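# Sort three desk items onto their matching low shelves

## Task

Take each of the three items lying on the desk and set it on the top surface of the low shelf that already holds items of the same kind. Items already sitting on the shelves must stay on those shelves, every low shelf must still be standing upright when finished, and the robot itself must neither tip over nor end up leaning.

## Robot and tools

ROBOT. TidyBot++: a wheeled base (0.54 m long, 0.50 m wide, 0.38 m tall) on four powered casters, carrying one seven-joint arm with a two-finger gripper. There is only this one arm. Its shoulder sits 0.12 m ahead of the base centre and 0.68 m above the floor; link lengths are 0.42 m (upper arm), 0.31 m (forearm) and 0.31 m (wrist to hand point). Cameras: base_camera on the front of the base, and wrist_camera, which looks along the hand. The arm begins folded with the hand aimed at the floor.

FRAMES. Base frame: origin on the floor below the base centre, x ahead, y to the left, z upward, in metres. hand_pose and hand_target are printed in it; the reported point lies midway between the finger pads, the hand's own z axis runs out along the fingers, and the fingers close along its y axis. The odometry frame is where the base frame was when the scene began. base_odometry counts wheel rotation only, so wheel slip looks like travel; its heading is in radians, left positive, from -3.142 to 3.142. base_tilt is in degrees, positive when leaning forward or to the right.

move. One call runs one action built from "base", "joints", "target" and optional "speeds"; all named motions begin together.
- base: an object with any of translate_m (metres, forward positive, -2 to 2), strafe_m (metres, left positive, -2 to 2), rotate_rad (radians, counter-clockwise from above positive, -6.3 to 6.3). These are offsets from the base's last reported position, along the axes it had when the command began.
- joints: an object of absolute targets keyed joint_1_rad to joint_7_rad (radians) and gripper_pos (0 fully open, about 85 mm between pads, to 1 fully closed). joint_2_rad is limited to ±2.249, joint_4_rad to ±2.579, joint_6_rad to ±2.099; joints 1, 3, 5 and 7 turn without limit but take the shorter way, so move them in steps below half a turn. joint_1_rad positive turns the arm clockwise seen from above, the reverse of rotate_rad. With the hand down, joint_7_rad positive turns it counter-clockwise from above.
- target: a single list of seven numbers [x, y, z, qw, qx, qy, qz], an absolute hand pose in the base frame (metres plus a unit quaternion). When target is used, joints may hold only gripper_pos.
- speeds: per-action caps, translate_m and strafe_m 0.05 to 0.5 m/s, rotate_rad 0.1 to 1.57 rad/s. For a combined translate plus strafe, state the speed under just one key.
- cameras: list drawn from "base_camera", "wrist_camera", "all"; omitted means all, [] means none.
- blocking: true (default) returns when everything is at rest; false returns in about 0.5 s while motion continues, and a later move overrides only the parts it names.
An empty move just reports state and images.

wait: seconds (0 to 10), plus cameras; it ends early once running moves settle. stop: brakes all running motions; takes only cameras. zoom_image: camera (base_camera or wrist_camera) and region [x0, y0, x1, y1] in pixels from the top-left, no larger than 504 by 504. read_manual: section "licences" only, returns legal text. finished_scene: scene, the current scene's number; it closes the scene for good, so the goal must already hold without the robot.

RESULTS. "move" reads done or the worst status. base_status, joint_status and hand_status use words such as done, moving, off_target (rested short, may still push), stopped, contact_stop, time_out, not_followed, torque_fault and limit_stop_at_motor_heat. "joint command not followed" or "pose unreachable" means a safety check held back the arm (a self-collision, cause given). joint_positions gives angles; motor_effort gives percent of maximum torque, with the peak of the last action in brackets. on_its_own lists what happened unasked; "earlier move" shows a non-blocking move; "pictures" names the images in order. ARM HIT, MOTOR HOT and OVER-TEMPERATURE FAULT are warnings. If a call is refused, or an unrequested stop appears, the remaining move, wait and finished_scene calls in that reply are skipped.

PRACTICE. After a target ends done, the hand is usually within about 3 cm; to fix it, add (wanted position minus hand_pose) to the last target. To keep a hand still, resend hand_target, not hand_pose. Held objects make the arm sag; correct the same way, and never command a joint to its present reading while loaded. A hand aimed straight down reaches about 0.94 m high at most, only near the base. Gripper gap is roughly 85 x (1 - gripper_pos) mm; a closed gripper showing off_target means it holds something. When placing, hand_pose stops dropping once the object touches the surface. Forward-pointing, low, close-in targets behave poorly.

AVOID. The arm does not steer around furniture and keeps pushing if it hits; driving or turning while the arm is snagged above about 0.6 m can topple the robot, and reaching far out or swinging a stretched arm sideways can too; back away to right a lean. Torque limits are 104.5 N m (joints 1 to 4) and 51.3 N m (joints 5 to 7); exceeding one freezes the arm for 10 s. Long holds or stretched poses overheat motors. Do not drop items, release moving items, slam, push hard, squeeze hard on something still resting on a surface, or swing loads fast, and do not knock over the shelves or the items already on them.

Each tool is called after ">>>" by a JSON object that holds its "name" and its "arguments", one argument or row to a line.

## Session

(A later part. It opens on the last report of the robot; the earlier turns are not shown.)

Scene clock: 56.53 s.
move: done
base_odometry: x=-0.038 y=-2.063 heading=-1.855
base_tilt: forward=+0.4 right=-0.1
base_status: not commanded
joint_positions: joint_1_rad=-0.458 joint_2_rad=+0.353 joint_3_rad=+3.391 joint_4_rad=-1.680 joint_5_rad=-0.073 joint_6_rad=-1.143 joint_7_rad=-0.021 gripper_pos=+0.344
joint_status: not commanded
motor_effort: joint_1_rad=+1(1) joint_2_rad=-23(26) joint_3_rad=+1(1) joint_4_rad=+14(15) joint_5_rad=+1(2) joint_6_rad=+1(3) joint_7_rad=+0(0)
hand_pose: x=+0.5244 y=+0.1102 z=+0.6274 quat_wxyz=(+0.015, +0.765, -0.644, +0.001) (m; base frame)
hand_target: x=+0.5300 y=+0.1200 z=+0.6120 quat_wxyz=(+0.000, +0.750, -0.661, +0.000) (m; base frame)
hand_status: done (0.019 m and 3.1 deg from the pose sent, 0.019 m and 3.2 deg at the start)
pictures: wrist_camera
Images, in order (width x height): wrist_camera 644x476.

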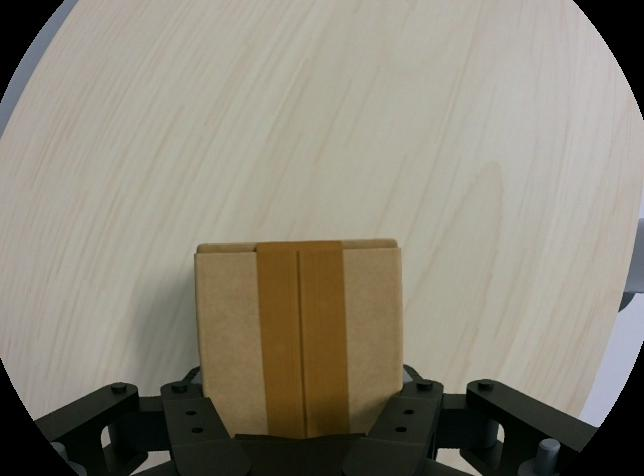

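>>> {"name": "move", "arguments": {
  "joints": {"gripper_pos": 0.25},
  "cameras": []
}}

>>> {"name": "move", "arguments": {
  "joints": {"gripper_pos": 0.0},
  "cameras": []
}}

>>> {"name": "move", "arguments": {
  "target": [0.52, 0.11, 0.85, 0, 0.75, -0.661, 0],
  "cameras": ["wrist_camera"]
}}

>>> {"name": "move", "arguments": {
  "base": {"translate_m": -0.6},
  "cameras": []
}}

>>> {"name": "move", "arguments": {
  "base": {"translate_m": -2.0, "strafe_m": -1.04, "rotate_rad": 3.141},
  "target": [0.48, 0, 0.9, 0, 0.707, -0.707, 0]
}}

Scene clock: 58.00 s.
move: done
base_odometry: x=-0.038 y=-2.063 heading=-1.855
base_tilt: forward=+0.4 right=-0.1
base_status: not commanded
joint_positions: joint_1_rad=-0.458 joint_2_rad=+0.360 joint_3_rad=+3.391 joint_4_rad=-1.685 joint_5_rad=-0.073 joint_6_rad=-1.126 joint_7_rad=-0.021 gripper_pos=+0.250
joint_status: all done
motor_effort: joint_1_rad=+0(1) joint_2_rad=-24(27) joint_3_rad=+0(1) joint_4_rad=+13(15) joint_5_rad=+1(2) joint_6_rad=-1(2) joint_7_rad=+0(1)
hand_pose: x=+0.5272 y=+0.1104 z=+0.6230 quat_wxyz=(+0.014, +0.764, -0.645, +0.003) (m; base frame)
hand_target: x=+0.5300 y=+0.1200 z=+0.6120 quat_wxyz=(+0.000, +0.750, -0.661, +0.000) (m; base frame)
hand_status: not commanded
pictures: none
No camera images: "cameras" was empty.

Scene clock: 58.67 s.
move: done
base_odometry: x=-0.038 y=-2.063 heading=-1.855
base_tilt: forward=+0.4 right=-0.1
base_status: not commanded
joint_positions: joint_1_rad=-0.458 joint_2_rad=+0.368 joint_3_rad=+3.391 joint_4_rad=-1.690 joint_5_rad=-0.073 joint_6_rad=-1.126 joint_7_rad=-0.021 gripper_pos=+0.000
joint_status: all done
motor_effort: joint_1_rad=+0(1) joint_2_rad=-28(28) joint_3_rad=+1(1) joint_4_rad=+15(16) joint_5_rad=+1(2) joint_6_rad=-1(2) joint_7_rad=+0(1)
hand_pose: x=+0.5247 y=+0.1096 z=+0.6185 quat_wxyz=(+0.019, +0.764, -0.645, +0.000) (m; base frame)
hand_target: x=+0.5300 y=+0.1200 z=+0.6120 quat_wxyz=(+0.000, +0.750, -0.661, +0.000) (m; base frame)
hand_status: not commanded
pictures: none
No camera images: "cameras" was empty.

Scene clock: 60.90 s.
move: done
base_odometry: x=-0.038 y=-2.063 heading=-1.855
base_tilt: forward=+0.4 right=-0.1
base_status: not commanded
joint_positions: joint_1_rad=-0.391 joint_2_rad=+0.276 joint_3_rad=+3.319 joint_4_rad=-1.102 joint_5_rad=-0.073 joint_6_rad=-1.752 joint_7_rad=-0.021 gripper_pos=+0.000
joint_status: not commanded
motor_effort: joint_1_rad=+0(1) joint_2_rad=-27(30) joint_3_rad=+0(1) joint_4_rad=+17(17) joint_5_rad=+0(1) joint_6_rad=-1(2) joint_7_rad=+0(1)
hand_pose: x=+0.5297 y=+0.1238 z=+0.8363 quat_wxyz=(-0.013, +0.778, -0.628, -0.005) (m; base frame)
hand_target: x=+0.5200 y=+0.1100 z=+0.8500 quat_wxyz=(+0.000, +0.750, -0.661, +0.000) (m; base frame)
hand_status: done (0.022 m and 5.2 deg from the pose sent, 0.232 m and 3.3 deg at the start)
pictures: wrist_camera
Images, in order (width x height): wrist_camera 644x476.

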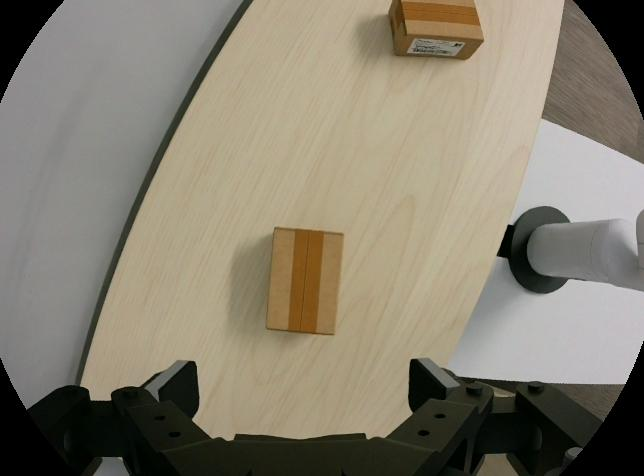

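Scene clock: 63.60 s.
move: done
base_odometry: x=+0.130 y=-1.486 heading=-1.854
base_tilt: forward=+0.3 right=-0.1
base_status: done
joint_positions: joint_1_rad=-0.384 joint_2_rad=+0.263 joint_3_rad=+3.315 joint_4_rad=-1.100 joint_5_rad=-0.073 joint_6_rad=-1.762 joint_7_rad=-0.021 gripper_pos=+0.000
joint_status: not commanded
motor_effort: joint_1_rad=+0(1) joint_2_rad=-26(30) joint_3_rad=+0(1) joint_4_rad=+16(18) joint_5_rad=+0(2) joint_6_rad=-1(2) joint_7_rad=+0(1)
hand_pose: x=+0.5259 y=+0.1213 z=+0.8424 quat_wxyz=(-0.016, +0.777, -0.629, -0.004) (m; base frame)
hand_target: x=+0.5200 y=+0.1100 z=+0.8500 quat_wxyz=(+0.000, +0.750, -0.661, +0.000) (m; base frame)
hand_status: not commanded
pictures: none
No camera images: "cameras" was empty.

Scene clock: 70.23 s.
move: done
base_odometry: x=-0.309 y=+0.725 heading=+1.287
base_tilt: forward=+0.4 right=-0.1
base_status: done
joint_positions: joint_1_rad=-0.149 joint_2_rad=+0.167 joint_3_rad=+3.330 joint_4_rad=-1.067 joint_5_rad=-0.071 joint_6_rad=-1.894 joint_7_rad=-0.021 gripper_pos=+0.000
joint_status: not commanded
motor_effort: joint_1_rad=+0(2) joint_2_rad=-22(29) joint_3_rad=+0(2) joint_4_rad=+16(17) joint_5_rad=+0(2) joint_6_rad=-1(2) joint_7_rad=+0(1)
hand_pose: x=+0.4920 y=+0.0152 z=+0.8899 quat_wxyz=(-0.018, +0.695, -0.719, -0.007) (m; base frame)
hand_target: x=+0.4800 y=+0.0000 z=+0.9000 quat_wxyz=(+0.000, +0.707, -0.707, +0.000) (m; base frame)
hand_status: done (0.022 m and 3.0 deg from the pose sent, 0.142 m and 12.2 deg at the start)
pictures: base_camera, wrist_camera
Images, in order (width x height): base_camera 644x364, wrist_camera 644x476.

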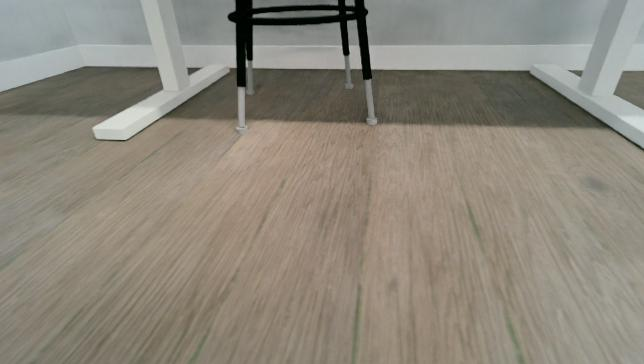

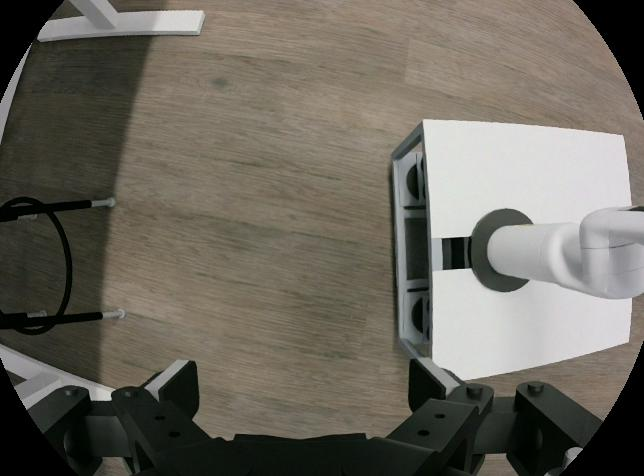

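>>> {"name": "move", "arguments": {
  "base": {"translate_m": 0.5},
  "target": [0.48, 0, 0.9, 0, 1, 0, 0]
}}

Scene clock: 72.77 s.
move: done
base_odometry: x=-0.169 y=+1.205 heading=+1.287
base_tilt: forward=+0.4 right=-0.1
base_status: done
joint_positions: joint_1_rad=-0.038 joint_2_rad=+0.172 joint_3_rad=+3.188 joint_4_rad=-1.064 joint_5_rad=-0.057 joint_6_rad=-1.896 joint_7_rad=+1.497 gripper_pos=+0.000
joint_status: not commanded
motor_effort: joint_1_rad=+0(1) joint_2_rad=-22(26) joint_3_rad=-1(1) joint_4_rad=+17(17) joint_5_rad=+0(1) joint_6_rad=-1(2) joint_7_rad=+0(1)
hand_pose: x=+0.4914 y=+0.0167 z=+0.8886 quat_wxyz=(-0.023, +0.999, -0.032, +0.004) (m; base frame)
hand_target: x=+0.4800 y=+0.0000 z=+0.9000 quat_wxyz=(+0.000, +1.000, +0.000, +0.000) (m; base frame)
hand_status: done (0.023 m and 4.5 deg from the pose sent, 0.022 m and 92.0 deg at the start)
pictures: base_camera, wrist_camera
Images, in order (width x height): base_camera 644x364, wrist_camera 644x476.

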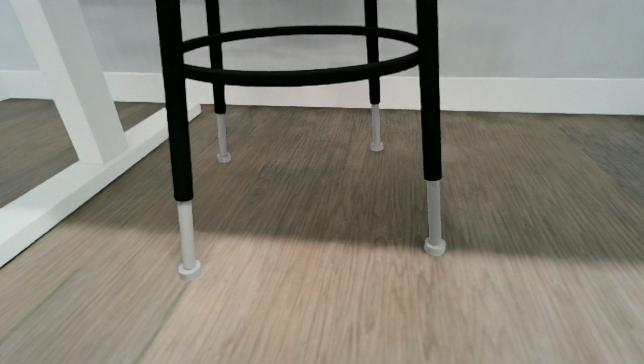

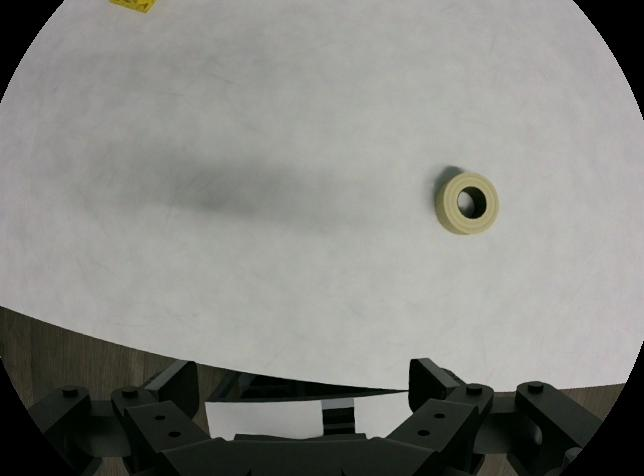

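>>> {"name": "move", "arguments": {
  "target": [0.57, -0.11, 0.82, 0, 1, 0, 0],
  "cameras": ["wrist_camera"]
}}

Scene clock: 74.67 s.
move: done
base_odometry: x=-0.169 y=+1.205 heading=+1.287
base_tilt: forward=+0.4 right=-0.1
base_status: not commanded
joint_positions: joint_1_rad=+0.191 joint_2_rad=+0.387 joint_3_rad=+3.209 joint_4_rad=-1.035 joint_5_rad=-0.057 joint_6_rad=-1.805 joint_7_rad=+1.748 gripper_pos=+0.000
joint_status: not commanded
motor_effort: joint_1_rad=-1(2) joint_2_rad=-30(34) joint_3_rad=-1(2) joint_4_rad=+16(18) joint_5_rad=+0(1) joint_6_rad=-1(2) joint_7_rad=+0(1)
hand_pose: x=+0.5540 y=-0.0902 z=+0.8080 quat_wxyz=(-0.024, +0.998, -0.033, -0.038) (m; base frame)
hand_target: x=+0.5700 y=-0.1100 z=+0.8200 quat_wxyz=(+0.000, +1.000, +0.000, +0.000) (m; base frame)
hand_status: done (0.028 m and 6.4 deg from the pose sent, 0.164 m and 4.5 deg at the start)
pictures: wrist_camera
Images, in order (width x height): wrist_camera 644x476.

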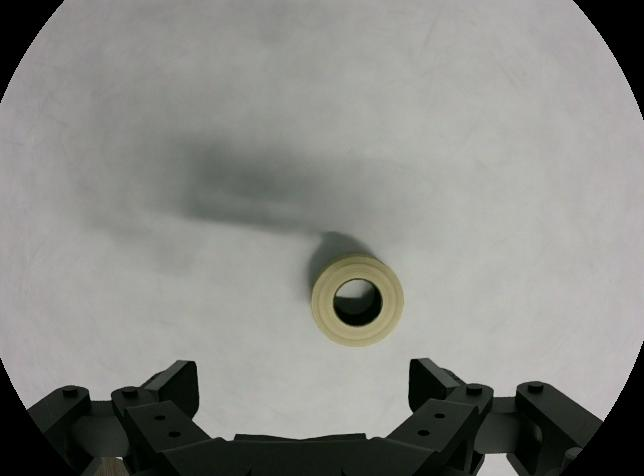

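>>> {"name": "move", "arguments": {
  "target": [0.586, -0.135, 0.775, 0, 1, 0.02, 0.02],
  "cameras": ["wrist_camera"]
}}

Scene clock: 76.20 s.
move: done
base_odometry: x=-0.169 y=+1.205 heading=+1.287
base_tilt: forward=+0.4 right=-0.1
base_status: not commanded
joint_positions: joint_1_rad=+0.239 joint_2_rad=+0.392 joint_3_rad=+3.209 joint_4_rad=-1.118 joint_5_rad=-0.057 joint_6_rad=-1.636 joint_7_rad=+1.838 gripper_pos=+0.000
joint_status: not commanded
motor_effort: joint_1_rad=+0(1) joint_2_rad=-31(32) joint_3_rad=+0(1) joint_4_rad=+16(18) joint_5_rad=+0(1) joint_6_rad=-1(2) joint_7_rad=+0(0)
hand_pose: x=+0.5779 y=-0.1199 z=+0.7785 quat_wxyz=(-0.015, +1.000, -0.015, +0.002) (m; base frame)
hand_target: x=+0.5860 y=-0.1350 z=+0.7750 quat_wxyz=(+0.000, +1.000, +0.020, +0.020) (m; base frame)
hand_status: done (0.017 m and 4.8 deg from the pose sent, 0.064 m and 9.4 deg at the start)
pictures: wrist_camera
Images, in order (width x height): wrist_camera 644x476.

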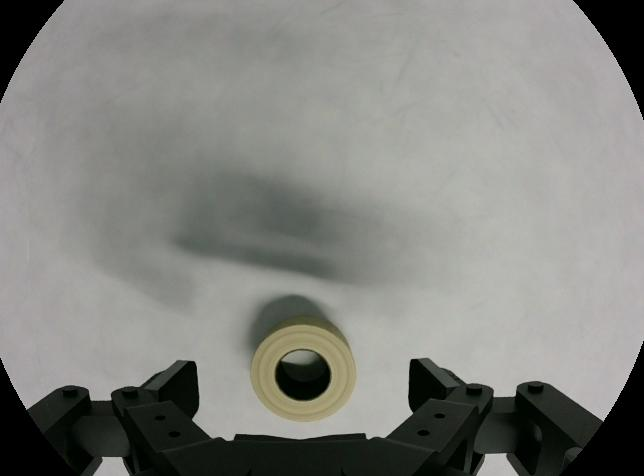

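>>> {"name": "move", "arguments": {
  "target": [0.579, -0.134, 0.736, 0, 1, 0.02, 0.01],
  "cameras": ["wrist_camera"]
}}

Scene clock: 77.33 s.
move: done
base_odometry: x=-0.169 y=+1.205 heading=+1.287
base_tilt: forward=+0.4 right=-0.1
base_status: not commanded
joint_positions: joint_1_rad=+0.239 joint_2_rad=+0.393 joint_3_rad=+3.209 joint_4_rad=-1.242 joint_5_rad=-0.057 joint_6_rad=-1.532 joint_7_rad=+1.839 gripper_pos=+0.000
joint_status: not commanded
motor_effort: joint_1_rad=+0(1) joint_2_rad=-31(32) joint_3_rad=-1(1) joint_4_rad=+16(18) joint_5_rad=+1(1) joint_6_rad=-1(1) joint_7_rad=+0(1)
hand_pose: x=+0.5718 y=-0.1190 z=+0.7393 quat_wxyz=(-0.018, +1.000, -0.018, -0.007) (m; base frame)
hand_target: x=+0.5790 y=-0.1340 z=+0.7360 quat_wxyz=(+0.000, +1.000, +0.020, +0.010) (m; base frame)
hand_status: done (0.017 m and 5.2 deg from the pose sent, 0.045 m and 4.5 deg at the start)
pictures: wrist_camera
Images, in order (width x height): wrist_camera 644x476.

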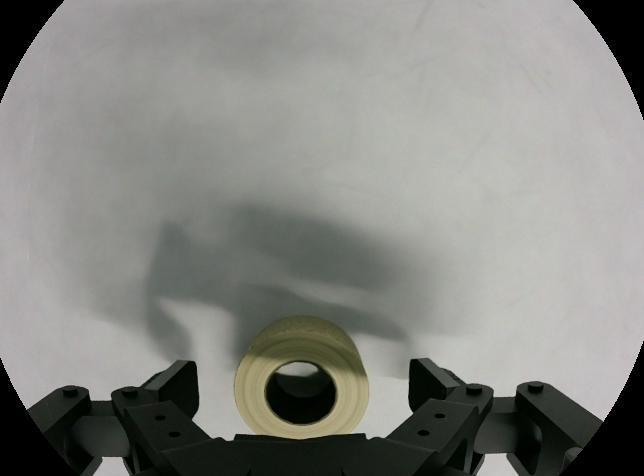

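>>> {"name": "move", "arguments": {
  "joints": {"gripper_pos": 0.47},
  "cameras": ["wrist_camera"]
}}

Scene clock: 78.27 s.
move: done
base_odometry: x=-0.169 y=+1.205 heading=+1.287
base_tilt: forward=+0.4 right=-0.1
base_status: not commanded
joint_positions: joint_1_rad=+0.239 joint_2_rad=+0.392 joint_3_rad=+3.209 joint_4_rad=-1.242 joint_5_rad=-0.057 joint_6_rad=-1.530 joint_7_rad=+1.840 gripper_pos=+0.463
joint_status: all done
motor_effort: joint_1_rad=+0(0) joint_2_rad=-30(31) joint_3_rad=-1(1) joint_4_rad=+17(17) joint_5_rad=+0(1) joint_6_rad=-1(1) joint_7_rad=+0(1)
hand_pose: x=+0.5724 y=-0.1192 z=+0.7397 quat_wxyz=(-0.018, +1.000, -0.018, -0.006) (m; base frame)
hand_target: x=+0.5790 y=-0.1340 z=+0.7360 quat_wxyz=(+0.000, +1.000, +0.020, +0.010) (m; base frame)
hand_status: not commanded
pictures: wrist_camera
Images, in order (width x height): wrist_camera 644x476.

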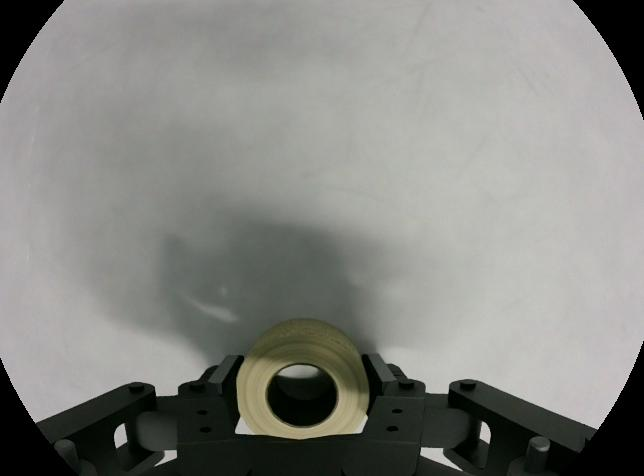

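>>> {"name": "move", "arguments": {
  "joints": {"gripper_pos": 0.56},
  "cameras": []
}}

>>> {"name": "move", "arguments": {
  "joints": {"gripper_pos": 0.65},
  "target": [0.57, -0.13, 0.79, 0, 1, 0.02, 0.01],
  "cameras": ["wrist_camera"]
}}

Scene clock: 85.60 s.
move: off_target
base_odometry: x=-0.169 y=+1.205 heading=+1.287
base_tilt: forward=+0.4 right=-0.1
base_status: not commanded
joint_positions: joint_1_rad=+0.239 joint_2_rad=+0.390 joint_3_rad=+3.209 joint_4_rad=-1.243 joint_5_rad=-0.057 joint_6_rad=-1.529 joint_7_rad=+1.840 gripper_pos=+0.495
joint_status: gripper_pos off_target (ended at +0.495, target +0.560)
motor_effort: joint_1_rad=+0(0) joint_2_rad=-30(31) joint_3_rad=-1(1) joint_4_rad=+17(17) joint_5_rad=+0(1) joint_6_rad=-1(1) joint_7_rad=+0(0)
hand_pose: x=+0.5724 y=-0.1192 z=+0.7404 quat_wxyz=(-0.017, +1.000, -0.018, -0.005) (m; base frame)
hand_target: x=+0.5790 y=-0.1340 z=+0.7360 quat_wxyz=(+0.000, +1.000, +0.020, +0.010) (m; base frame)
hand_status: not commanded
pictures: none
No camera images: "cameras" was empty.

Scene clock: 86.63 s.
move: off_target
base_odometry: x=-0.169 y=+1.205 heading=+1.287
base_tilt: forward=+0.4 right=-0.1
base_status: not commanded
joint_positions: joint_1_rad=+0.239 joint_2_rad=+0.376 joint_3_rad=+3.209 joint_4_rad=-1.148 joint_5_rad=-0.057 joint_6_rad=-1.590 joint_7_rad=+1.840 gripper_pos=+0.495
joint_status: gripper_pos off_target (ended at +0.495, target +0.650)
motor_effort: joint_1_rad=-1(1) joint_2_rad=-31(32) joint_3_rad=-1(1) joint_4_rad=+17(18) joint_5_rad=+1(1) joint_6_rad=-1(1) joint_7_rad=-1(1)
hand_pose: x=+0.5815 y=-0.1214 z=+0.7768 quat_wxyz=(-0.011, +1.000, -0.015, +0.018) (m; base frame)
hand_target: x=+0.5700 y=-0.1300 z=+0.7900 quat_wxyz=(+0.000, +1.000, +0.020, +0.010) (m; base frame)
hand_status: done (0.020 m and 4.3 deg from the pose sent, 0.051 m and 5.0 deg at the start)
pictures: wrist_camera
Images, in order (width x height): wrist_camera 644x476.

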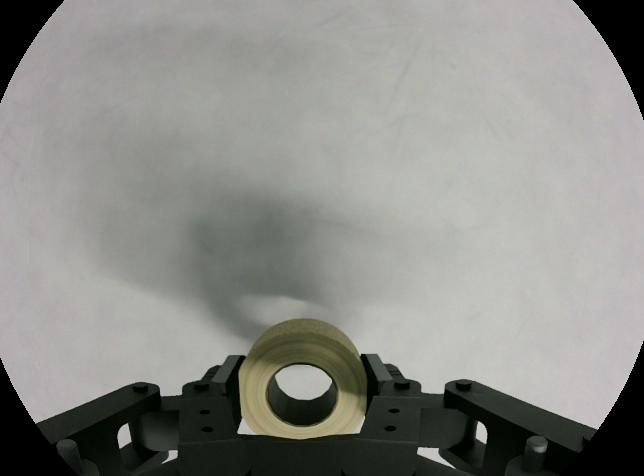

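>>> {"name": "move", "arguments": {
  "target": [0.5, 0.0, 0.86, 0, 1, 0, 0],
  "cameras": []
}}

>>> {"name": "move", "arguments": {
  "base": {"translate_m": -0.6},
  "cameras": ["wrist_camera"]
}}

>>> {"name": "move", "arguments": {
  "base": {"translate_m": -1.5, "rotate_rad": 1.568}
}}

Scene clock: 88.23 s.
move: done
base_odometry: x=-0.169 y=+1.205 heading=+1.287
base_tilt: forward=+0.4 right=-0.1
base_status: not commanded
joint_positions: joint_1_rad=-0.011 joint_2_rad=+0.185 joint_3_rad=+3.178 joint_4_rad=-1.148 joint_5_rad=-0.054 joint_6_rad=-1.760 joint_7_rad=+1.665 gripper_pos=+0.495
joint_status: not commanded
motor_effort: joint_1_rad=+0(2) joint_2_rad=-24(32) joint_3_rad=-1(2) joint_4_rad=+17(18) joint_5_rad=+0(1) joint_6_rad=+0(1) joint_7_rad=+0(1)
hand_pose: x=+0.5175 y=+0.0087 z=+0.8588 quat_wxyz=(-0.021, +0.999, +0.040, +0.025) (m; base frame)
hand_target: x=+0.5000 y=+0.0000 z=+0.8600 quat_wxyz=(+0.000, +1.000, +0.000, +0.000) (m; base frame)
hand_status: done (0.020 m and 6.0 deg from the pose sent, 0.168 m and 3.0 deg at the start)
pictures: none
No camera images: "cameras" was empty.

Scene clock: 90.90 s.
move: done
base_odometry: x=-0.337 y=+0.629 heading=+1.288
base_tilt: forward=+0.4 right=-0.1
base_status: done
joint_positions: joint_1_rad=-0.011 joint_2_rad=+0.181 joint_3_rad=+3.178 joint_4_rad=-1.148 joint_5_rad=-0.052 joint_6_rad=-1.769 joint_7_rad=+1.665 gripper_pos=+0.495
joint_status: not commanded
motor_effort: joint_1_rad=+0(1) joint_2_rad=-23(27) joint_3_rad=-1(1) joint_4_rad=+17(18) joint_5_rad=+0(1) joint_6_rad=-1(2) joint_7_rad=+0(1)
hand_pose: x=+0.5141 y=+0.0083 z=+0.8603 quat_wxyz=(-0.021, +0.999, +0.040, +0.023) (m; base frame)
hand_target: x=+0.5000 y=+0.0000 z=+0.8600 quat_wxyz=(+0.000, +1.000, +0.000, +0.000) (m; base frame)
hand_status: not commanded
pictures: wrist_camera
Images, in order (width x height): wrist_camera 644x476.

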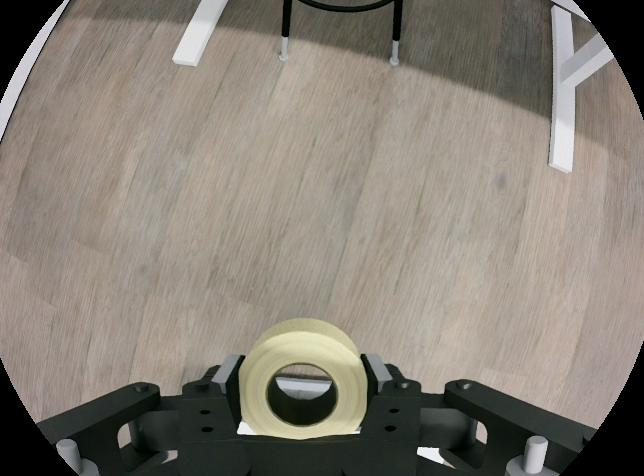

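Scene clock: 95.60 s.
move: done
base_odometry: x=-0.756 y=-0.812 heading=+2.856
base_tilt: forward=+0.4 right=-0.1
base_status: done
joint_positions: joint_1_rad=-0.018 joint_2_rad=+0.190 joint_3_rad=+3.177 joint_4_rad=-1.148 joint_5_rad=-0.044 joint_6_rad=-1.769 joint_7_rad=+1.665 gripper_pos=+0.495
joint_status: not commanded
motor_effort: joint_1_rad=+0(3) joint_2_rad=-24(27) joint_3_rad=-1(3) joint_4_rad=+17(18) joint_5_rad=+0(2) joint_6_rad=+0(2) joint_7_rad=+0(1)
hand_pose: x=+0.5157 y=+0.0094 z=+0.8563 quat_wxyz=(-0.017, +0.999, +0.043, +0.018) (m; base frame)
hand_target: x=+0.5000 y=+0.0000 z=+0.8600 quat_wxyz=(+0.000, +1.000, +0.000, +0.000) (m; base frame)
hand_status: not commanded
pictures: base_camera, wrist_camera
Images, in order (width x height): base_camera 644x364, wrist_camera 644x476.

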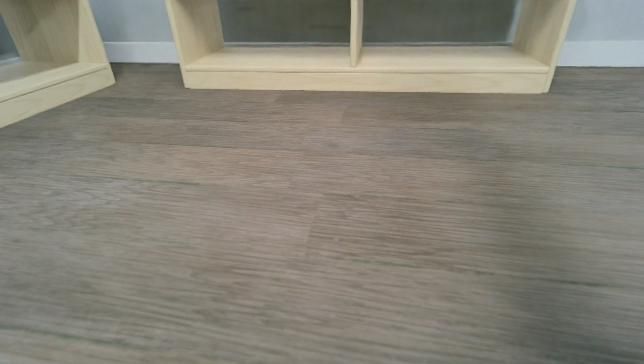

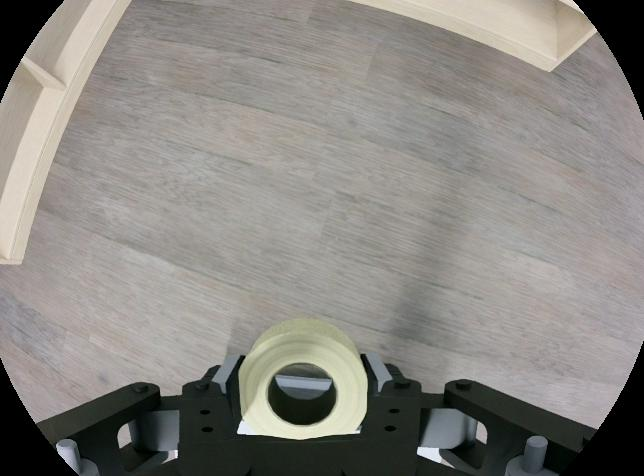

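>>> {"name": "move", "arguments": {
  "base": {"translate_m": 0.97, "strafe_m": 0.17}
}}

Scene clock: 99.27 s.
move: done
base_odometry: x=-1.734 y=-0.702 heading=+2.856
base_tilt: forward=+0.4 right=-0.1
base_status: done
joint_positions: joint_1_rad=-0.018 joint_2_rad=+0.189 joint_3_rad=+3.177 joint_4_rad=-1.148 joint_5_rad=-0.044 joint_6_rad=-1.769 joint_7_rad=+1.665 gripper_pos=+0.495
joint_status: not commanded
motor_effort: joint_1_rad=+0(1) joint_2_rad=-24(26) joint_3_rad=-1(1) joint_4_rad=+17(18) joint_5_rad=+0(1) joint_6_rad=-1(1) joint_7_rad=+0(1)
hand_pose: x=+0.5153 y=+0.0094 z=+0.8570 quat_wxyz=(-0.017, +0.999, +0.043, +0.019) (m; base frame)
hand_target: x=+0.5000 y=+0.0000 z=+0.8600 quat_wxyz=(+0.000, +1.000, +0.000, +0.000) (m; base frame)
hand_status: not commanded
pictures: base_camera, wrist_camera
Images, in order (width x height): base_camera 644x364, wrist_camera 644x476.

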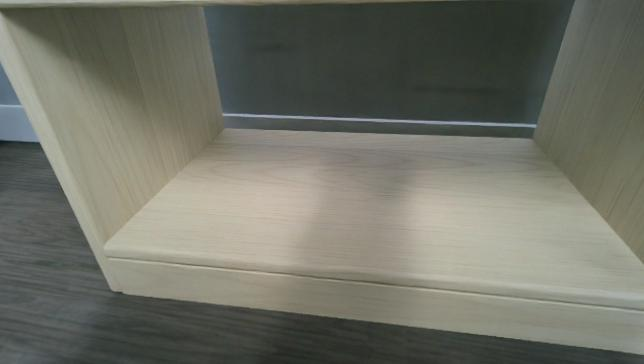

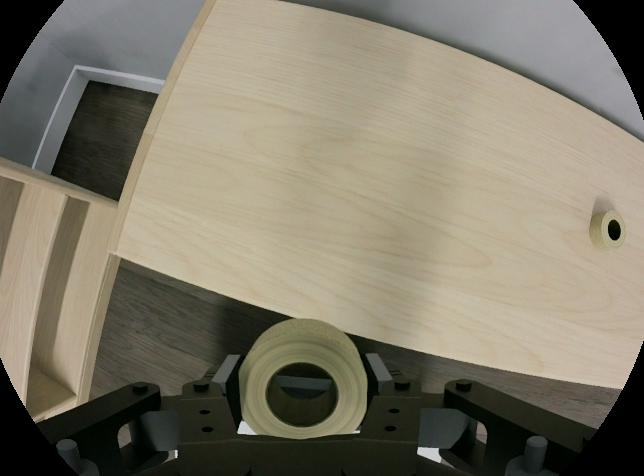

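>>> {"name": "move", "arguments": {
  "base": {"translate_m": 0.17},
  "speeds": {"translate_m": 0.25},
  "cameras": []
}}

>>> {"name": "move", "arguments": {
  "target": [0.53, 0.0, 0.70, 0, 1, 0.0, 0.0],
  "cameras": ["wrist_camera"]
}}

>>> {"name": "move", "arguments": {
  "target": [0.53, 0.0, 0.65, 0, 1, 0.0, 0.0],
  "cameras": ["wrist_camera"]
}}

Scene clock: 101.17 s.
move: done
base_odometry: x=-1.898 y=-0.654 heading=+2.856
base_tilt: forward=+0.4 right=-0.1
base_status: done
joint_positions: joint_1_rad=-0.018 joint_2_rad=+0.187 joint_3_rad=+3.177 joint_4_rad=-1.148 joint_5_rad=-0.044 joint_6_rad=-1.769 joint_7_rad=+1.665 gripper_pos=+0.495
joint_status: not commanded
motor_effort: joint_1_rad=+0(1) joint_2_rad=-23(26) joint_3_rad=-1(1) joint_4_rad=+17(18) joint_5_rad=+0(1) joint_6_rad=+0(1) joint_7_rad=+0(1)
hand_pose: x=+0.5150 y=+0.0094 z=+0.8576 quat_wxyz=(-0.017, +0.999, +0.043, +0.019) (m; base frame)
hand_target: x=+0.5000 y=+0.0000 z=+0.8600 quat_wxyz=(+0.000, +1.000, +0.000, +0.000) (m; base frame)
hand_status: not commanded
pictures: none
No camera images: "cameras" was empty.

Scene clock: 103.10 s.
move: done
base_odometry: x=-1.898 y=-0.654 heading=+2.856
base_tilt: forward=+0.4 right=-0.1
base_status: not commanded
joint_positions: joint_1_rad=-0.018 joint_2_rad=+0.255 joint_3_rad=+3.177 joint_4_rad=-1.547 joint_5_rad=-0.044 joint_6_rad=-1.376 joint_7_rad=+1.665 gripper_pos=+0.495
joint_status: not commanded
motor_effort: joint_1_rad=+0(1) joint_2_rad=-26(27) joint_3_rad=-1(1) joint_4_rad=+16(18) joint_5_rad=+0(1) joint_6_rad=-2(2) joint_7_rad=+0(1)
hand_pose: x=+0.5206 y=+0.0086 z=+0.7063 quat_wxyz=(-0.018, +0.999, +0.034, -0.017) (m; base frame)
hand_target: x=+0.5300 y=+0.0000 z=+0.7000 quat_wxyz=(+0.000, +1.000, +0.000, +0.000) (m; base frame)
hand_status: done (0.014 m and 4.8 deg from the pose sent, 0.159 m and 5.8 deg at the start)
pictures: wrist_camera
Images, in order (width x height): wrist_camera 644x476.

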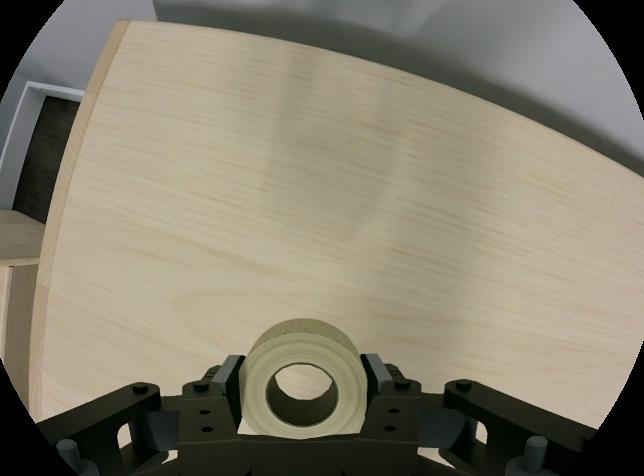

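Scene clock: 104.37 s.
move: done
base_odometry: x=-1.898 y=-0.654 heading=+2.856
base_tilt: forward=+0.4 right=-0.1
base_status: not commanded
joint_positions: joint_1_rad=-0.018 joint_2_rad=+0.295 joint_3_rad=+3.176 joint_4_rad=-1.665 joint_5_rad=-0.044 joint_6_rad=-1.222 joint_7_rad=+1.665 gripper_pos=+0.495
joint_status: not commanded
motor_effort: joint_1_rad=+0(1) joint_2_rad=-26(28) joint_3_rad=-1(1) joint_4_rad=+16(17) joint_5_rad=+0(1) joint_6_rad=-2(2) joint_7_rad=+0(1)
hand_pose: x=+0.5203 y=+0.0077 z=+0.6543 quat_wxyz=(-0.017, +0.999, +0.031, -0.019) (m; base frame)
hand_target: x=+0.5300 y=+0.0000 z=+0.6500 quat_wxyz=(+0.000, +1.000, +0.000, +0.000) (m; base frame)
hand_status: done (0.013 m and 4.6 deg from the pose sent, 0.058 m and 4.8 deg at the start)
pictures: wrist_camera
Images, in order (width x height): wrist_camera 644x476.

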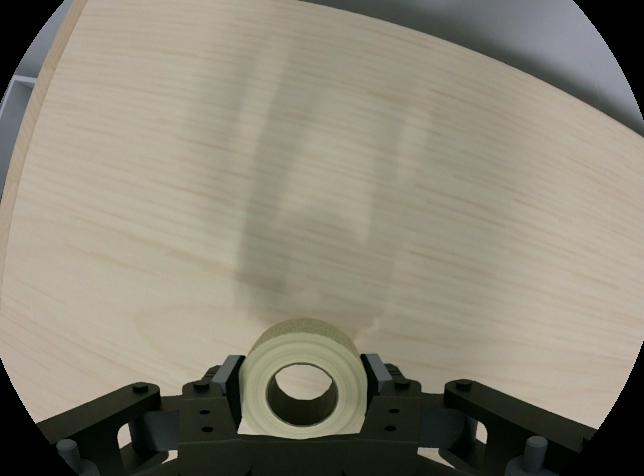

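>>> {"name": "move", "arguments": {
  "target": [0.53, 0.0, 0.632, 0, 1, 0.0, 0.0],
  "cameras": []
}}

>>> {"name": "move", "arguments": {
  "target": [0.53, 0.0, 0.622, 0, 1, 0.0, 0.0],
  "cameras": []
}}

>>> {"name": "move", "arguments": {
  "target": [0.53, 0.0, 0.614, 0, 1, 0.0, 0.0],
  "cameras": ["wrist_camera"]
}}

Scene clock: 105.37 s.
move: done
base_odometry: x=-1.898 y=-0.654 heading=+2.856
base_tilt: forward=+0.4 right=-0.1
base_status: not commanded
joint_positions: joint_1_rad=-0.018 joint_2_rad=+0.309 joint_3_rad=+3.176 joint_4_rad=-1.701 joint_5_rad=-0.044 joint_6_rad=-1.162 joint_7_rad=+1.665 gripper_pos=+0.495
joint_status: not commanded
motor_effort: joint_1_rad=+0(0) joint_2_rad=-27(28) joint_3_rad=-1(1) joint_4_rad=+16(17) joint_5_rad=+0(1) joint_6_rad=-1(1) joint_7_rad=+0(1)
hand_pose: x=+0.5226 y=+0.0073 z=+0.6380 quat_wxyz=(-0.016, +0.999, +0.030, -0.014) (m; base frame)
hand_target: x=+0.5300 y=+0.0000 z=+0.6320 quat_wxyz=(+0.000, +1.000, +0.000, +0.000) (m; base frame)
hand_status: done (0.012 m and 4.2 deg from the pose sent, 0.026 m and 4.6 deg at the start)
pictures: none
No camera images: "cameras" was empty.

Scene clock: 105.97 s.
move: done
base_odometry: x=-1.898 y=-0.654 heading=+2.856
base_tilt: forward=+0.4 right=-0.1
base_status: not commanded
joint_positions: joint_1_rad=-0.018 joint_2_rad=+0.315 joint_3_rad=+3.176 joint_4_rad=-1.720 joint_5_rad=-0.044 joint_6_rad=-1.131 joint_7_rad=+1.665 gripper_pos=+0.495
joint_status: not commanded
motor_effort: joint_1_rad=+0(1) joint_2_rad=-24(27) joint_3_rad=-1(1) joint_4_rad=+14(16) joint_5_rad=+0(1) joint_6_rad=-1(2) joint_7_rad=+0(0)
hand_pose: x=+0.5237 y=+0.0070 z=+0.6301 quat_wxyz=(-0.015, +0.999, +0.029, -0.011) (m; base frame)
hand_target: x=+0.5300 y=+0.0000 z=+0.6220 quat_wxyz=(+0.000, +1.000, +0.000, +0.000) (m; base frame)
hand_status: done (0.012 m and 4.0 deg from the pose sent, 0.019 m and 4.2 deg at the start)
pictures: none
No camera images: "cameras" was empty.

Scene clock: 106.50 s.
move: done
base_odometry: x=-1.898 y=-0.654 heading=+2.856
base_tilt: forward=+0.4 right=-0.1
base_status: not commanded
joint_positions: joint_1_rad=-0.018 joint_2_rad=+0.312 joint_3_rad=+3.176 joint_4_rad=-1.724 joint_5_rad=-0.044 joint_6_rad=-1.122 joint_7_rad=+1.665 gripper_pos=+0.495
joint_status: not commanded
motor_effort: joint_1_rad=-1(1) joint_2_rad=-22(24) joint_3_rad=-1(1) joint_4_rad=+14(14) joint_5_rad=+0(1) joint_6_rad=+1(1) joint_7_rad=+0(1)
hand_pose: x=+0.5249 y=+0.0071 z=+0.6300 quat_wxyz=(-0.015, +0.999, +0.030, -0.007) (m; base frame)
hand_target: x=+0.5300 y=+0.0000 z=+0.6140 quat_wxyz=(+0.000, +1.000, +0.000, +0.000) (m; base frame)
hand_status: done (0.018 m and 3.9 deg from the pose sent, 0.019 m and 4.0 deg at the start)
pictures: wrist_camera
Images, in order (width x height): wrist_camera 644x476.

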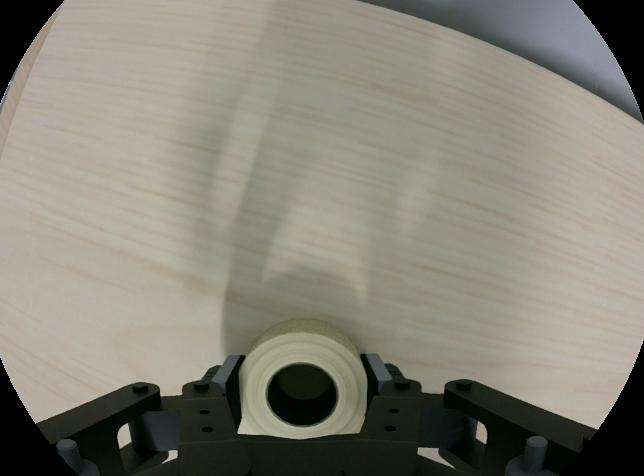

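>>> {"name": "move", "arguments": {
  "joints": {"gripper_pos": 0.4},
  "cameras": []
}}

>>> {"name": "move", "arguments": {
  "joints": {"gripper_pos": 0.1},
  "cameras": []
}}

>>> {"name": "move", "arguments": {
  "target": [0.5, 0.0, 0.85, 0, 1, 0.0, 0.0],
  "cameras": ["wrist_camera"]
}}

>>> {"name": "move", "arguments": {
  "base": {"translate_m": -0.9},
  "cameras": []
}}

>>> {"name": "move", "arguments": {
  "base": {"translate_m": -0.08, "strafe_m": -1.9, "rotate_rad": -1.569},
  "target": [0.48, 0, 0.9, 0, 1, 0, 0]
}}

Scene clock: 107.80 s.
move: done
base_odometry: x=-1.898 y=-0.654 heading=+2.856
base_tilt: forward=+0.4 right=-0.1
base_status: not commanded
joint_positions: joint_1_rad=-0.018 joint_2_rad=+0.319 joint_3_rad=+3.176 joint_4_rad=-1.728 joint_5_rad=-0.044 joint_6_rad=-1.110 joint_7_rad=+1.664 gripper_pos=+0.400
joint_status: all done
motor_effort: joint_1_rad=+0(1) joint_2_rad=-25(26) joint_3_rad=-1(1) joint_4_rad=+15(15) joint_5_rad=+1(1) joint_6_rad=-1(1) joint_7_rad=+0(1)
hand_pose: x=+0.5262 y=+0.0069 z=+0.6260 quat_wxyz=(-0.015, +0.999, +0.029, -0.007) (m; base frame)
hand_target: x=+0.5300 y=+0.0000 z=+0.6140 quat_wxyz=(+0.000, +1.000, +0.000, +0.000) (m; base frame)
hand_status: not commanded
pictures: none
No camera images: "cameras" was empty.

Scene clock: 108.50 s.
move: done
base_odometry: x=-1.898 y=-0.654 heading=+2.856
base_tilt: forward=+0.4 right=-0.1
base_status: not commanded
joint_positions: joint_1_rad=-0.018 joint_2_rad=+0.327 joint_3_rad=+3.175 joint_4_rad=-1.733 joint_5_rad=-0.044 joint_6_rad=-1.108 joint_7_rad=+1.664 gripper_pos=+0.100
joint_status: all done
motor_effort: joint_1_rad=+0(1) joint_2_rad=-27(27) joint_3_rad=-1(1) joint_4_rad=+15(15) joint_5_rad=+0(1) joint_6_rad=-1(1) joint_7_rad=+0(1)
hand_pose: x=+0.5241 y=+0.0073 z=+0.6215 quat_wxyz=(-0.015, +0.999, +0.030, -0.012) (m; base frame)
hand_target: x=+0.5300 y=+0.0000 z=+0.6140 quat_wxyz=(+0.000, +1.000, +0.000, +0.000) (m; base frame)
hand_status: not commanded
pictures: none
No camera images: "cameras" was empty.

Scene clock: 110.67 s.
move: done
base_odometry: x=-1.898 y=-0.654 heading=+2.856
base_tilt: forward=+0.4 right=-0.1
base_status: not commanded
joint_positions: joint_1_rad=-0.018 joint_2_rad=+0.186 joint_3_rad=+3.175 joint_4_rad=-1.215 joint_5_rad=-0.044 joint_6_rad=-1.725 joint_7_rad=+1.664 gripper_pos=+0.100
joint_status: not commanded
motor_effort: joint_1_rad=-1(1) joint_2_rad=-23(29) joint_3_rad=-1(1) joint_4_rad=+17(17) joint_5_rad=+0(1) joint_6_rad=-1(1) joint_7_rad=+0(1)
hand_pose: x=+0.5122 y=+0.0099 z=+0.8374 quat_wxyz=(-0.018, +0.999, +0.043, +0.009) (m; base frame)
hand_target: x=+0.4999 y=+0.0000 z=+0.8500 quat_wxyz=(+0.000, +1.000, +0.000, +0.000) (m; base frame)
hand_status: done (0.020 m and 5.4 deg from the pose sent, 0.230 m and 4.1 deg at the start)
pictures: wrist_camera
Images, in order (width x height): wrist_camera 644x476.

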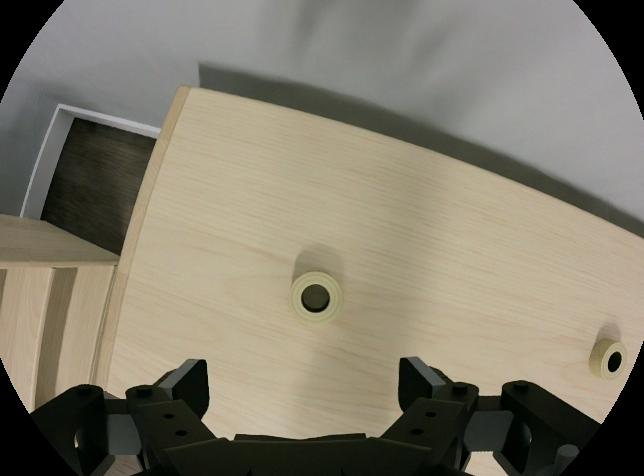

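Scene clock: 113.87 s.
move: done
base_odometry: x=-1.034 y=-0.907 heading=+2.857
base_tilt: forward=+0.4 right=-0.1
base_status: done
joint_positions: joint_1_rad=-0.018 joint_2_rad=+0.179 joint_3_rad=+3.175 joint_4_rad=-1.213 joint_5_rad=-0.043 joint_6_rad=-1.732 joint_7_rad=+1.664 gripper_pos=+0.100
joint_status: not commanded
motor_effort: joint_1_rad=+0(3) joint_2_rad=-23(27) joint_3_rad=-1(2) joint_4_rad=+17(18) joint_5_rad=+0(2) joint_6_rad=+0(2) joint_7_rad=+0(1)
hand_pose: x=+0.5091 y=+0.0097 z=+0.8408 quat_wxyz=(-0.018, +0.999, +0.043, +0.010) (m; base frame)
hand_target: x=+0.4999 y=+0.0000 z=+0.8500 quat_wxyz=(+0.000, +1.000, +0.000, +0.000) (m; base frame)
hand_status: not commanded
pictures: none
No camera images: "cameras" was empty.

Scene clock: 119.27 s.
move: done
base_odometry: x=-0.423 y=+0.894 heading=+1.287
base_tilt: forward=+0.4 right=-0.1
base_status: done
joint_positions: joint_1_rad=-0.023 joint_2_rad=+0.170 joint_3_rad=+3.175 joint_4_rad=-1.063 joint_5_rad=-0.042 joint_6_rad=-1.894 joint_7_rad=+1.664 gripper_pos=+0.100
joint_status: not commanded
motor_effort: joint_1_rad=+0(4) joint_2_rad=-22(25) joint_3_rad=-1(3) joint_4_rad=+16(18) joint_5_rad=+0(2) joint_6_rad=-1(2) joint_7_rad=+0(1)
hand_pose: x=+0.4917 y=+0.0113 z=+0.8898 quat_wxyz=(-0.017, +0.999, +0.049, +0.009) (m; base frame)
hand_target: x=+0.4800 y=+0.0000 z=+0.8999 quat_wxyz=(+0.000, +1.000, +0.000, +0.000) (m; base frame)
hand_status: done (0.019 m and 6.0 deg from the pose sent, 0.067 m and 5.5 deg at the start)
pictures: base_camera, wrist_camera
Images, in order (width x height): base_camera 644x364, wrist_camera 644x476.

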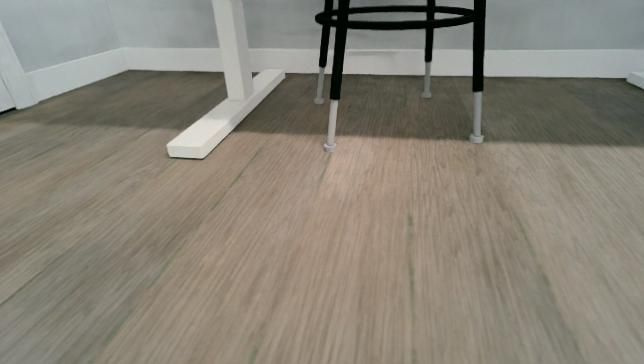

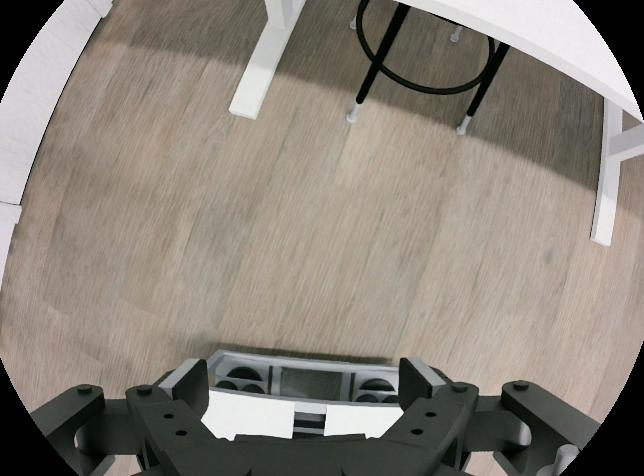

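>>> {"name": "move", "arguments": {
  "base": {"translate_m": 0.48},
  "joints": {"gripper_pos": 0}
}}

Scene clock: 121.73 s.
move: done
base_odometry: x=-0.289 y=+1.355 heading=+1.287
base_tilt: forward=+0.4 right=-0.1
base_status: done
joint_positions: joint_1_rad=-0.023 joint_2_rad=+0.173 joint_3_rad=+3.175 joint_4_rad=-1.062 joint_5_rad=-0.042 joint_6_rad=-1.896 joint_7_rad=+1.664 gripper_pos=+0.000
joint_status: all done
motor_effort: joint_1_rad=+0(1) joint_2_rad=-22(26) joint_3_rad=-1(1) joint_4_rad=+16(17) joint_5_rad=+0(1) joint_6_rad=+0(2) joint_7_rad=+0(1)
hand_pose: x=+0.4919 y=+0.0114 z=+0.8888 quat_wxyz=(-0.017, +0.999, +0.049, +0.006) (m; base frame)
hand_target: x=+0.4800 y=+0.0000 z=+0.8999 quat_wxyz=(+0.000, +1.000, +0.000, +0.000) (m; base frame)
hand_status: not commanded
pictures: base_camera, wrist_camera
Images, in order (width x height): base_camera 644x364, wrist_camera 644x476.

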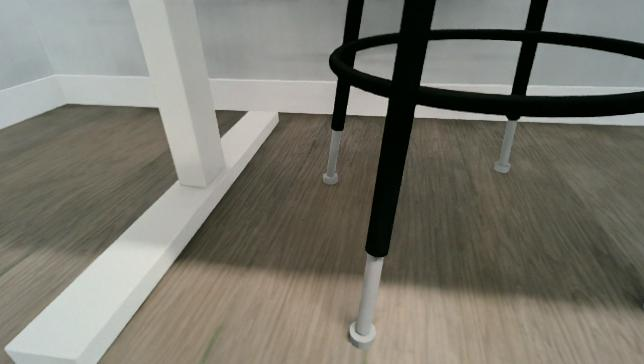

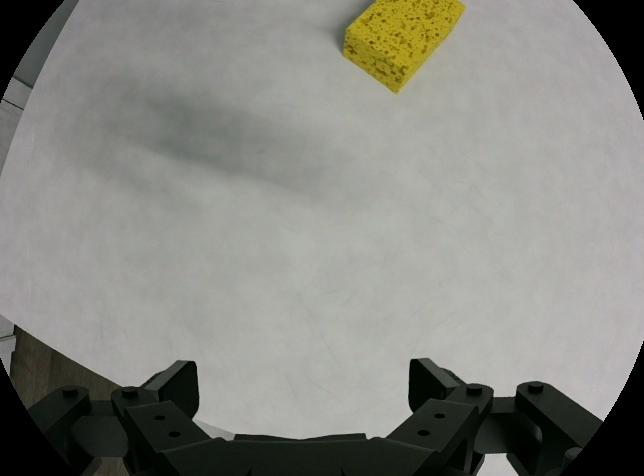

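>>> {"name": "move", "arguments": {
  "base": {"translate_m": 0.07},
  "speeds": {"translate_m": 0.15},
  "cameras": [],
  "target": [0.61, -0.05, 0.84, 0, 0.948, -0.317, 0]
}}

>>> {"name": "wait", "arguments": {
  "seconds": 0.2
}}

Scene clock: 123.97 s.
move: done
base_odometry: x=-0.269 y=+1.422 heading=+1.287
base_tilt: forward=+0.4 right=-0.1
base_status: done
joint_positions: joint_1_rad=+0.022 joint_2_rad=+0.486 joint_3_rad=+3.280 joint_4_rad=-0.812 joint_5_rad=-0.042 joint_6_rad=-1.896 joint_7_rad=+1.160 gripper_pos=+0.000
joint_status: not commanded
motor_effort: joint_1_rad=+0(1) joint_2_rad=-33(37) joint_3_rad=+0(1) joint_4_rad=+16(18) joint_5_rad=+1(1) joint_6_rad=-2(2) joint_7_rad=+0(1)
hand_pose: x=+0.6010 y=-0.0464 z=+0.8276 quat_wxyz=(+0.015, +0.963, -0.269, -0.023) (m; base frame)
hand_target: x=+0.6100 y=-0.0500 z=+0.8400 quat_wxyz=(+0.000, +0.948, -0.317, +0.000) (m; base frame)
hand_status: done (0.016 m and 6.6 deg from the pose sent, 0.142 m and 42.6 deg at the start)
pictures: none
No camera images: "cameras" was empty.

Scene clock: 124.17 s.
base_odometry: x=-0.269 y=+1.422 heading=+1.287
base_tilt: forward=+0.4 right=-0.1
base_status: done
joint_positions: joint_1_rad=+0.022 joint_2_rad=+0.486 joint_3_rad=+3.280 joint_4_rad=-0.812 joint_5_rad=-0.042 joint_6_rad=-1.896 joint_7_rad=+1.159 gripper_pos=+0.000
joint_status: not commanded
motor_effort: joint_1_rad=+0(1) joint_2_rad=-33(37) joint_3_rad=+0(1) joint_4_rad=+16(18) joint_5_rad=+1(1) joint_6_rad=-1(2) joint_7_rad=+0(1)
hand_pose: x=+0.6010 y=-0.0464 z=+0.8276 quat_wxyz=(+0.015, +0.963, -0.269, -0.023) (m; base frame)
hand_target: x=+0.6100 y=-0.0500 z=+0.8400 quat_wxyz=(+0.000, +0.948, -0.317, +0.000) (m; base frame)
hand_status: done (0.016 m and 6.6 deg from the pose sent, 0.142 m and 42.6 deg at the start)
wait: 0.20 s; no rest
pictures: base_camera, wrist_camera
Images, in order (width x height): base_camera 644x364, wrist_camera 644x476.

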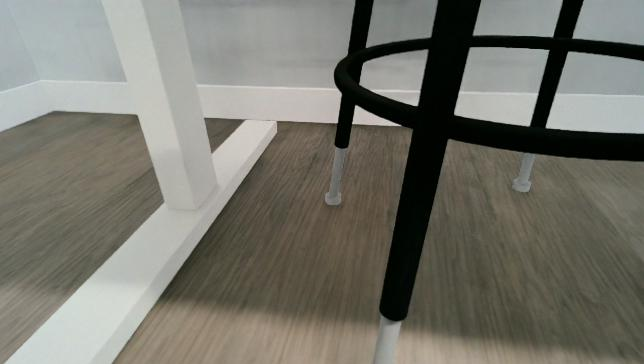

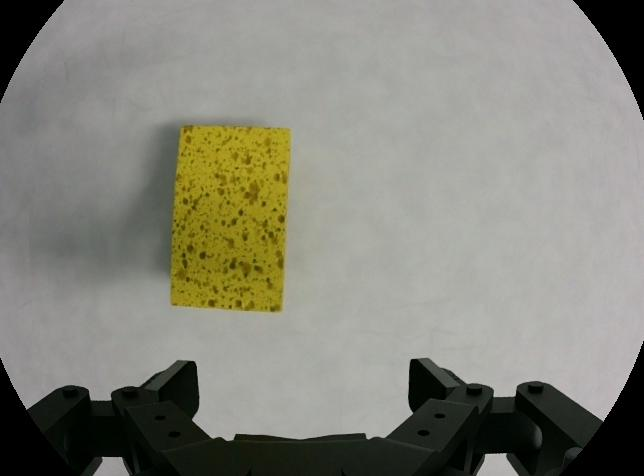

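>>> {"name": "move", "arguments": {
  "target": [0.688, -0.045, 0.79, 0, 0.940, -0.342, 0],
  "cameras": ["wrist_camera"]
}}

Scene clock: 126.07 s.
move: done
base_odometry: x=-0.269 y=+1.422 heading=+1.287
base_tilt: forward=+0.4 right=-0.1
base_status: not commanded
joint_positions: joint_1_rad=+0.024 joint_2_rad=+0.713 joint_3_rad=+3.280 joint_4_rad=-0.580 joint_5_rad=-0.045 joint_6_rad=-1.896 joint_7_rad=+1.076 gripper_pos=+0.000
joint_status: not commanded
motor_effort: joint_1_rad=+0(1) joint_2_rad=-41(43) joint_3_rad=+0(0) joint_4_rad=+17(18) joint_5_rad=+1(1) joint_6_rad=-1(2) joint_7_rad=+0(1)
hand_pose: x=+0.6810 y=-0.0493 z=+0.7754 quat_wxyz=(+0.027, +0.953, -0.301, -0.017) (m; base frame)
hand_target: x=+0.6880 y=-0.0450 z=+0.7900 quat_wxyz=(+0.000, +0.940, -0.342, +0.000) (m; base frame)
hand_status: done (0.017 m and 6.1 deg from the pose sent, 0.095 m and 9.3 deg at the start)
pictures: wrist_camera
Images, in order (width x height): wrist_camera 644x476.

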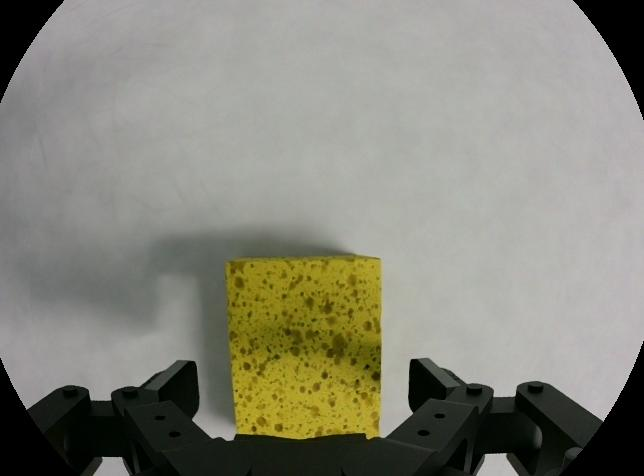

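>>> {"name": "move", "arguments": {
  "target": [0.686, -0.045, 0.752, 0, 0.940, -0.342, 0],
  "cameras": ["wrist_camera"]
}}

Scene clock: 127.40 s.
move: done
base_odometry: x=-0.269 y=+1.422 heading=+1.287
base_tilt: forward=+0.4 right=-0.1
base_status: not commanded
joint_positions: joint_1_rad=+0.024 joint_2_rad=+0.682 joint_3_rad=+3.281 joint_4_rad=-0.738 joint_5_rad=-0.045 joint_6_rad=-1.785 joint_7_rad=+1.076 gripper_pos=+0.000
joint_status: not commanded
motor_effort: joint_1_rad=+0(1) joint_2_rad=-39(41) joint_3_rad=+0(0) joint_4_rad=+16(18) joint_5_rad=+0(2) joint_6_rad=-1(2) joint_7_rad=+0(1)
hand_pose: x=+0.6742 y=-0.0530 z=+0.7454 quat_wxyz=(+0.027, +0.951, -0.306, -0.025) (m; base frame)
hand_target: x=+0.6860 y=-0.0450 z=+0.7520 quat_wxyz=(+0.000, +0.940, -0.342, +0.000) (m; base frame)
hand_status: done (0.016 m and 6.0 deg from the pose sent, 0.024 m and 6.1 deg at the start)
pictures: wrist_camera
Images, in order (width x height): wrist_camera 644x476.

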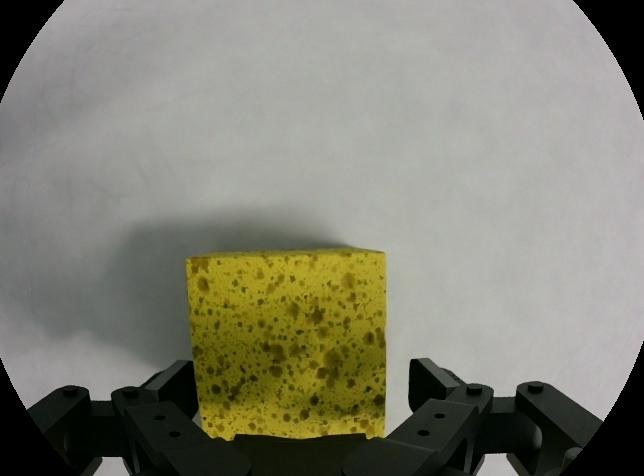

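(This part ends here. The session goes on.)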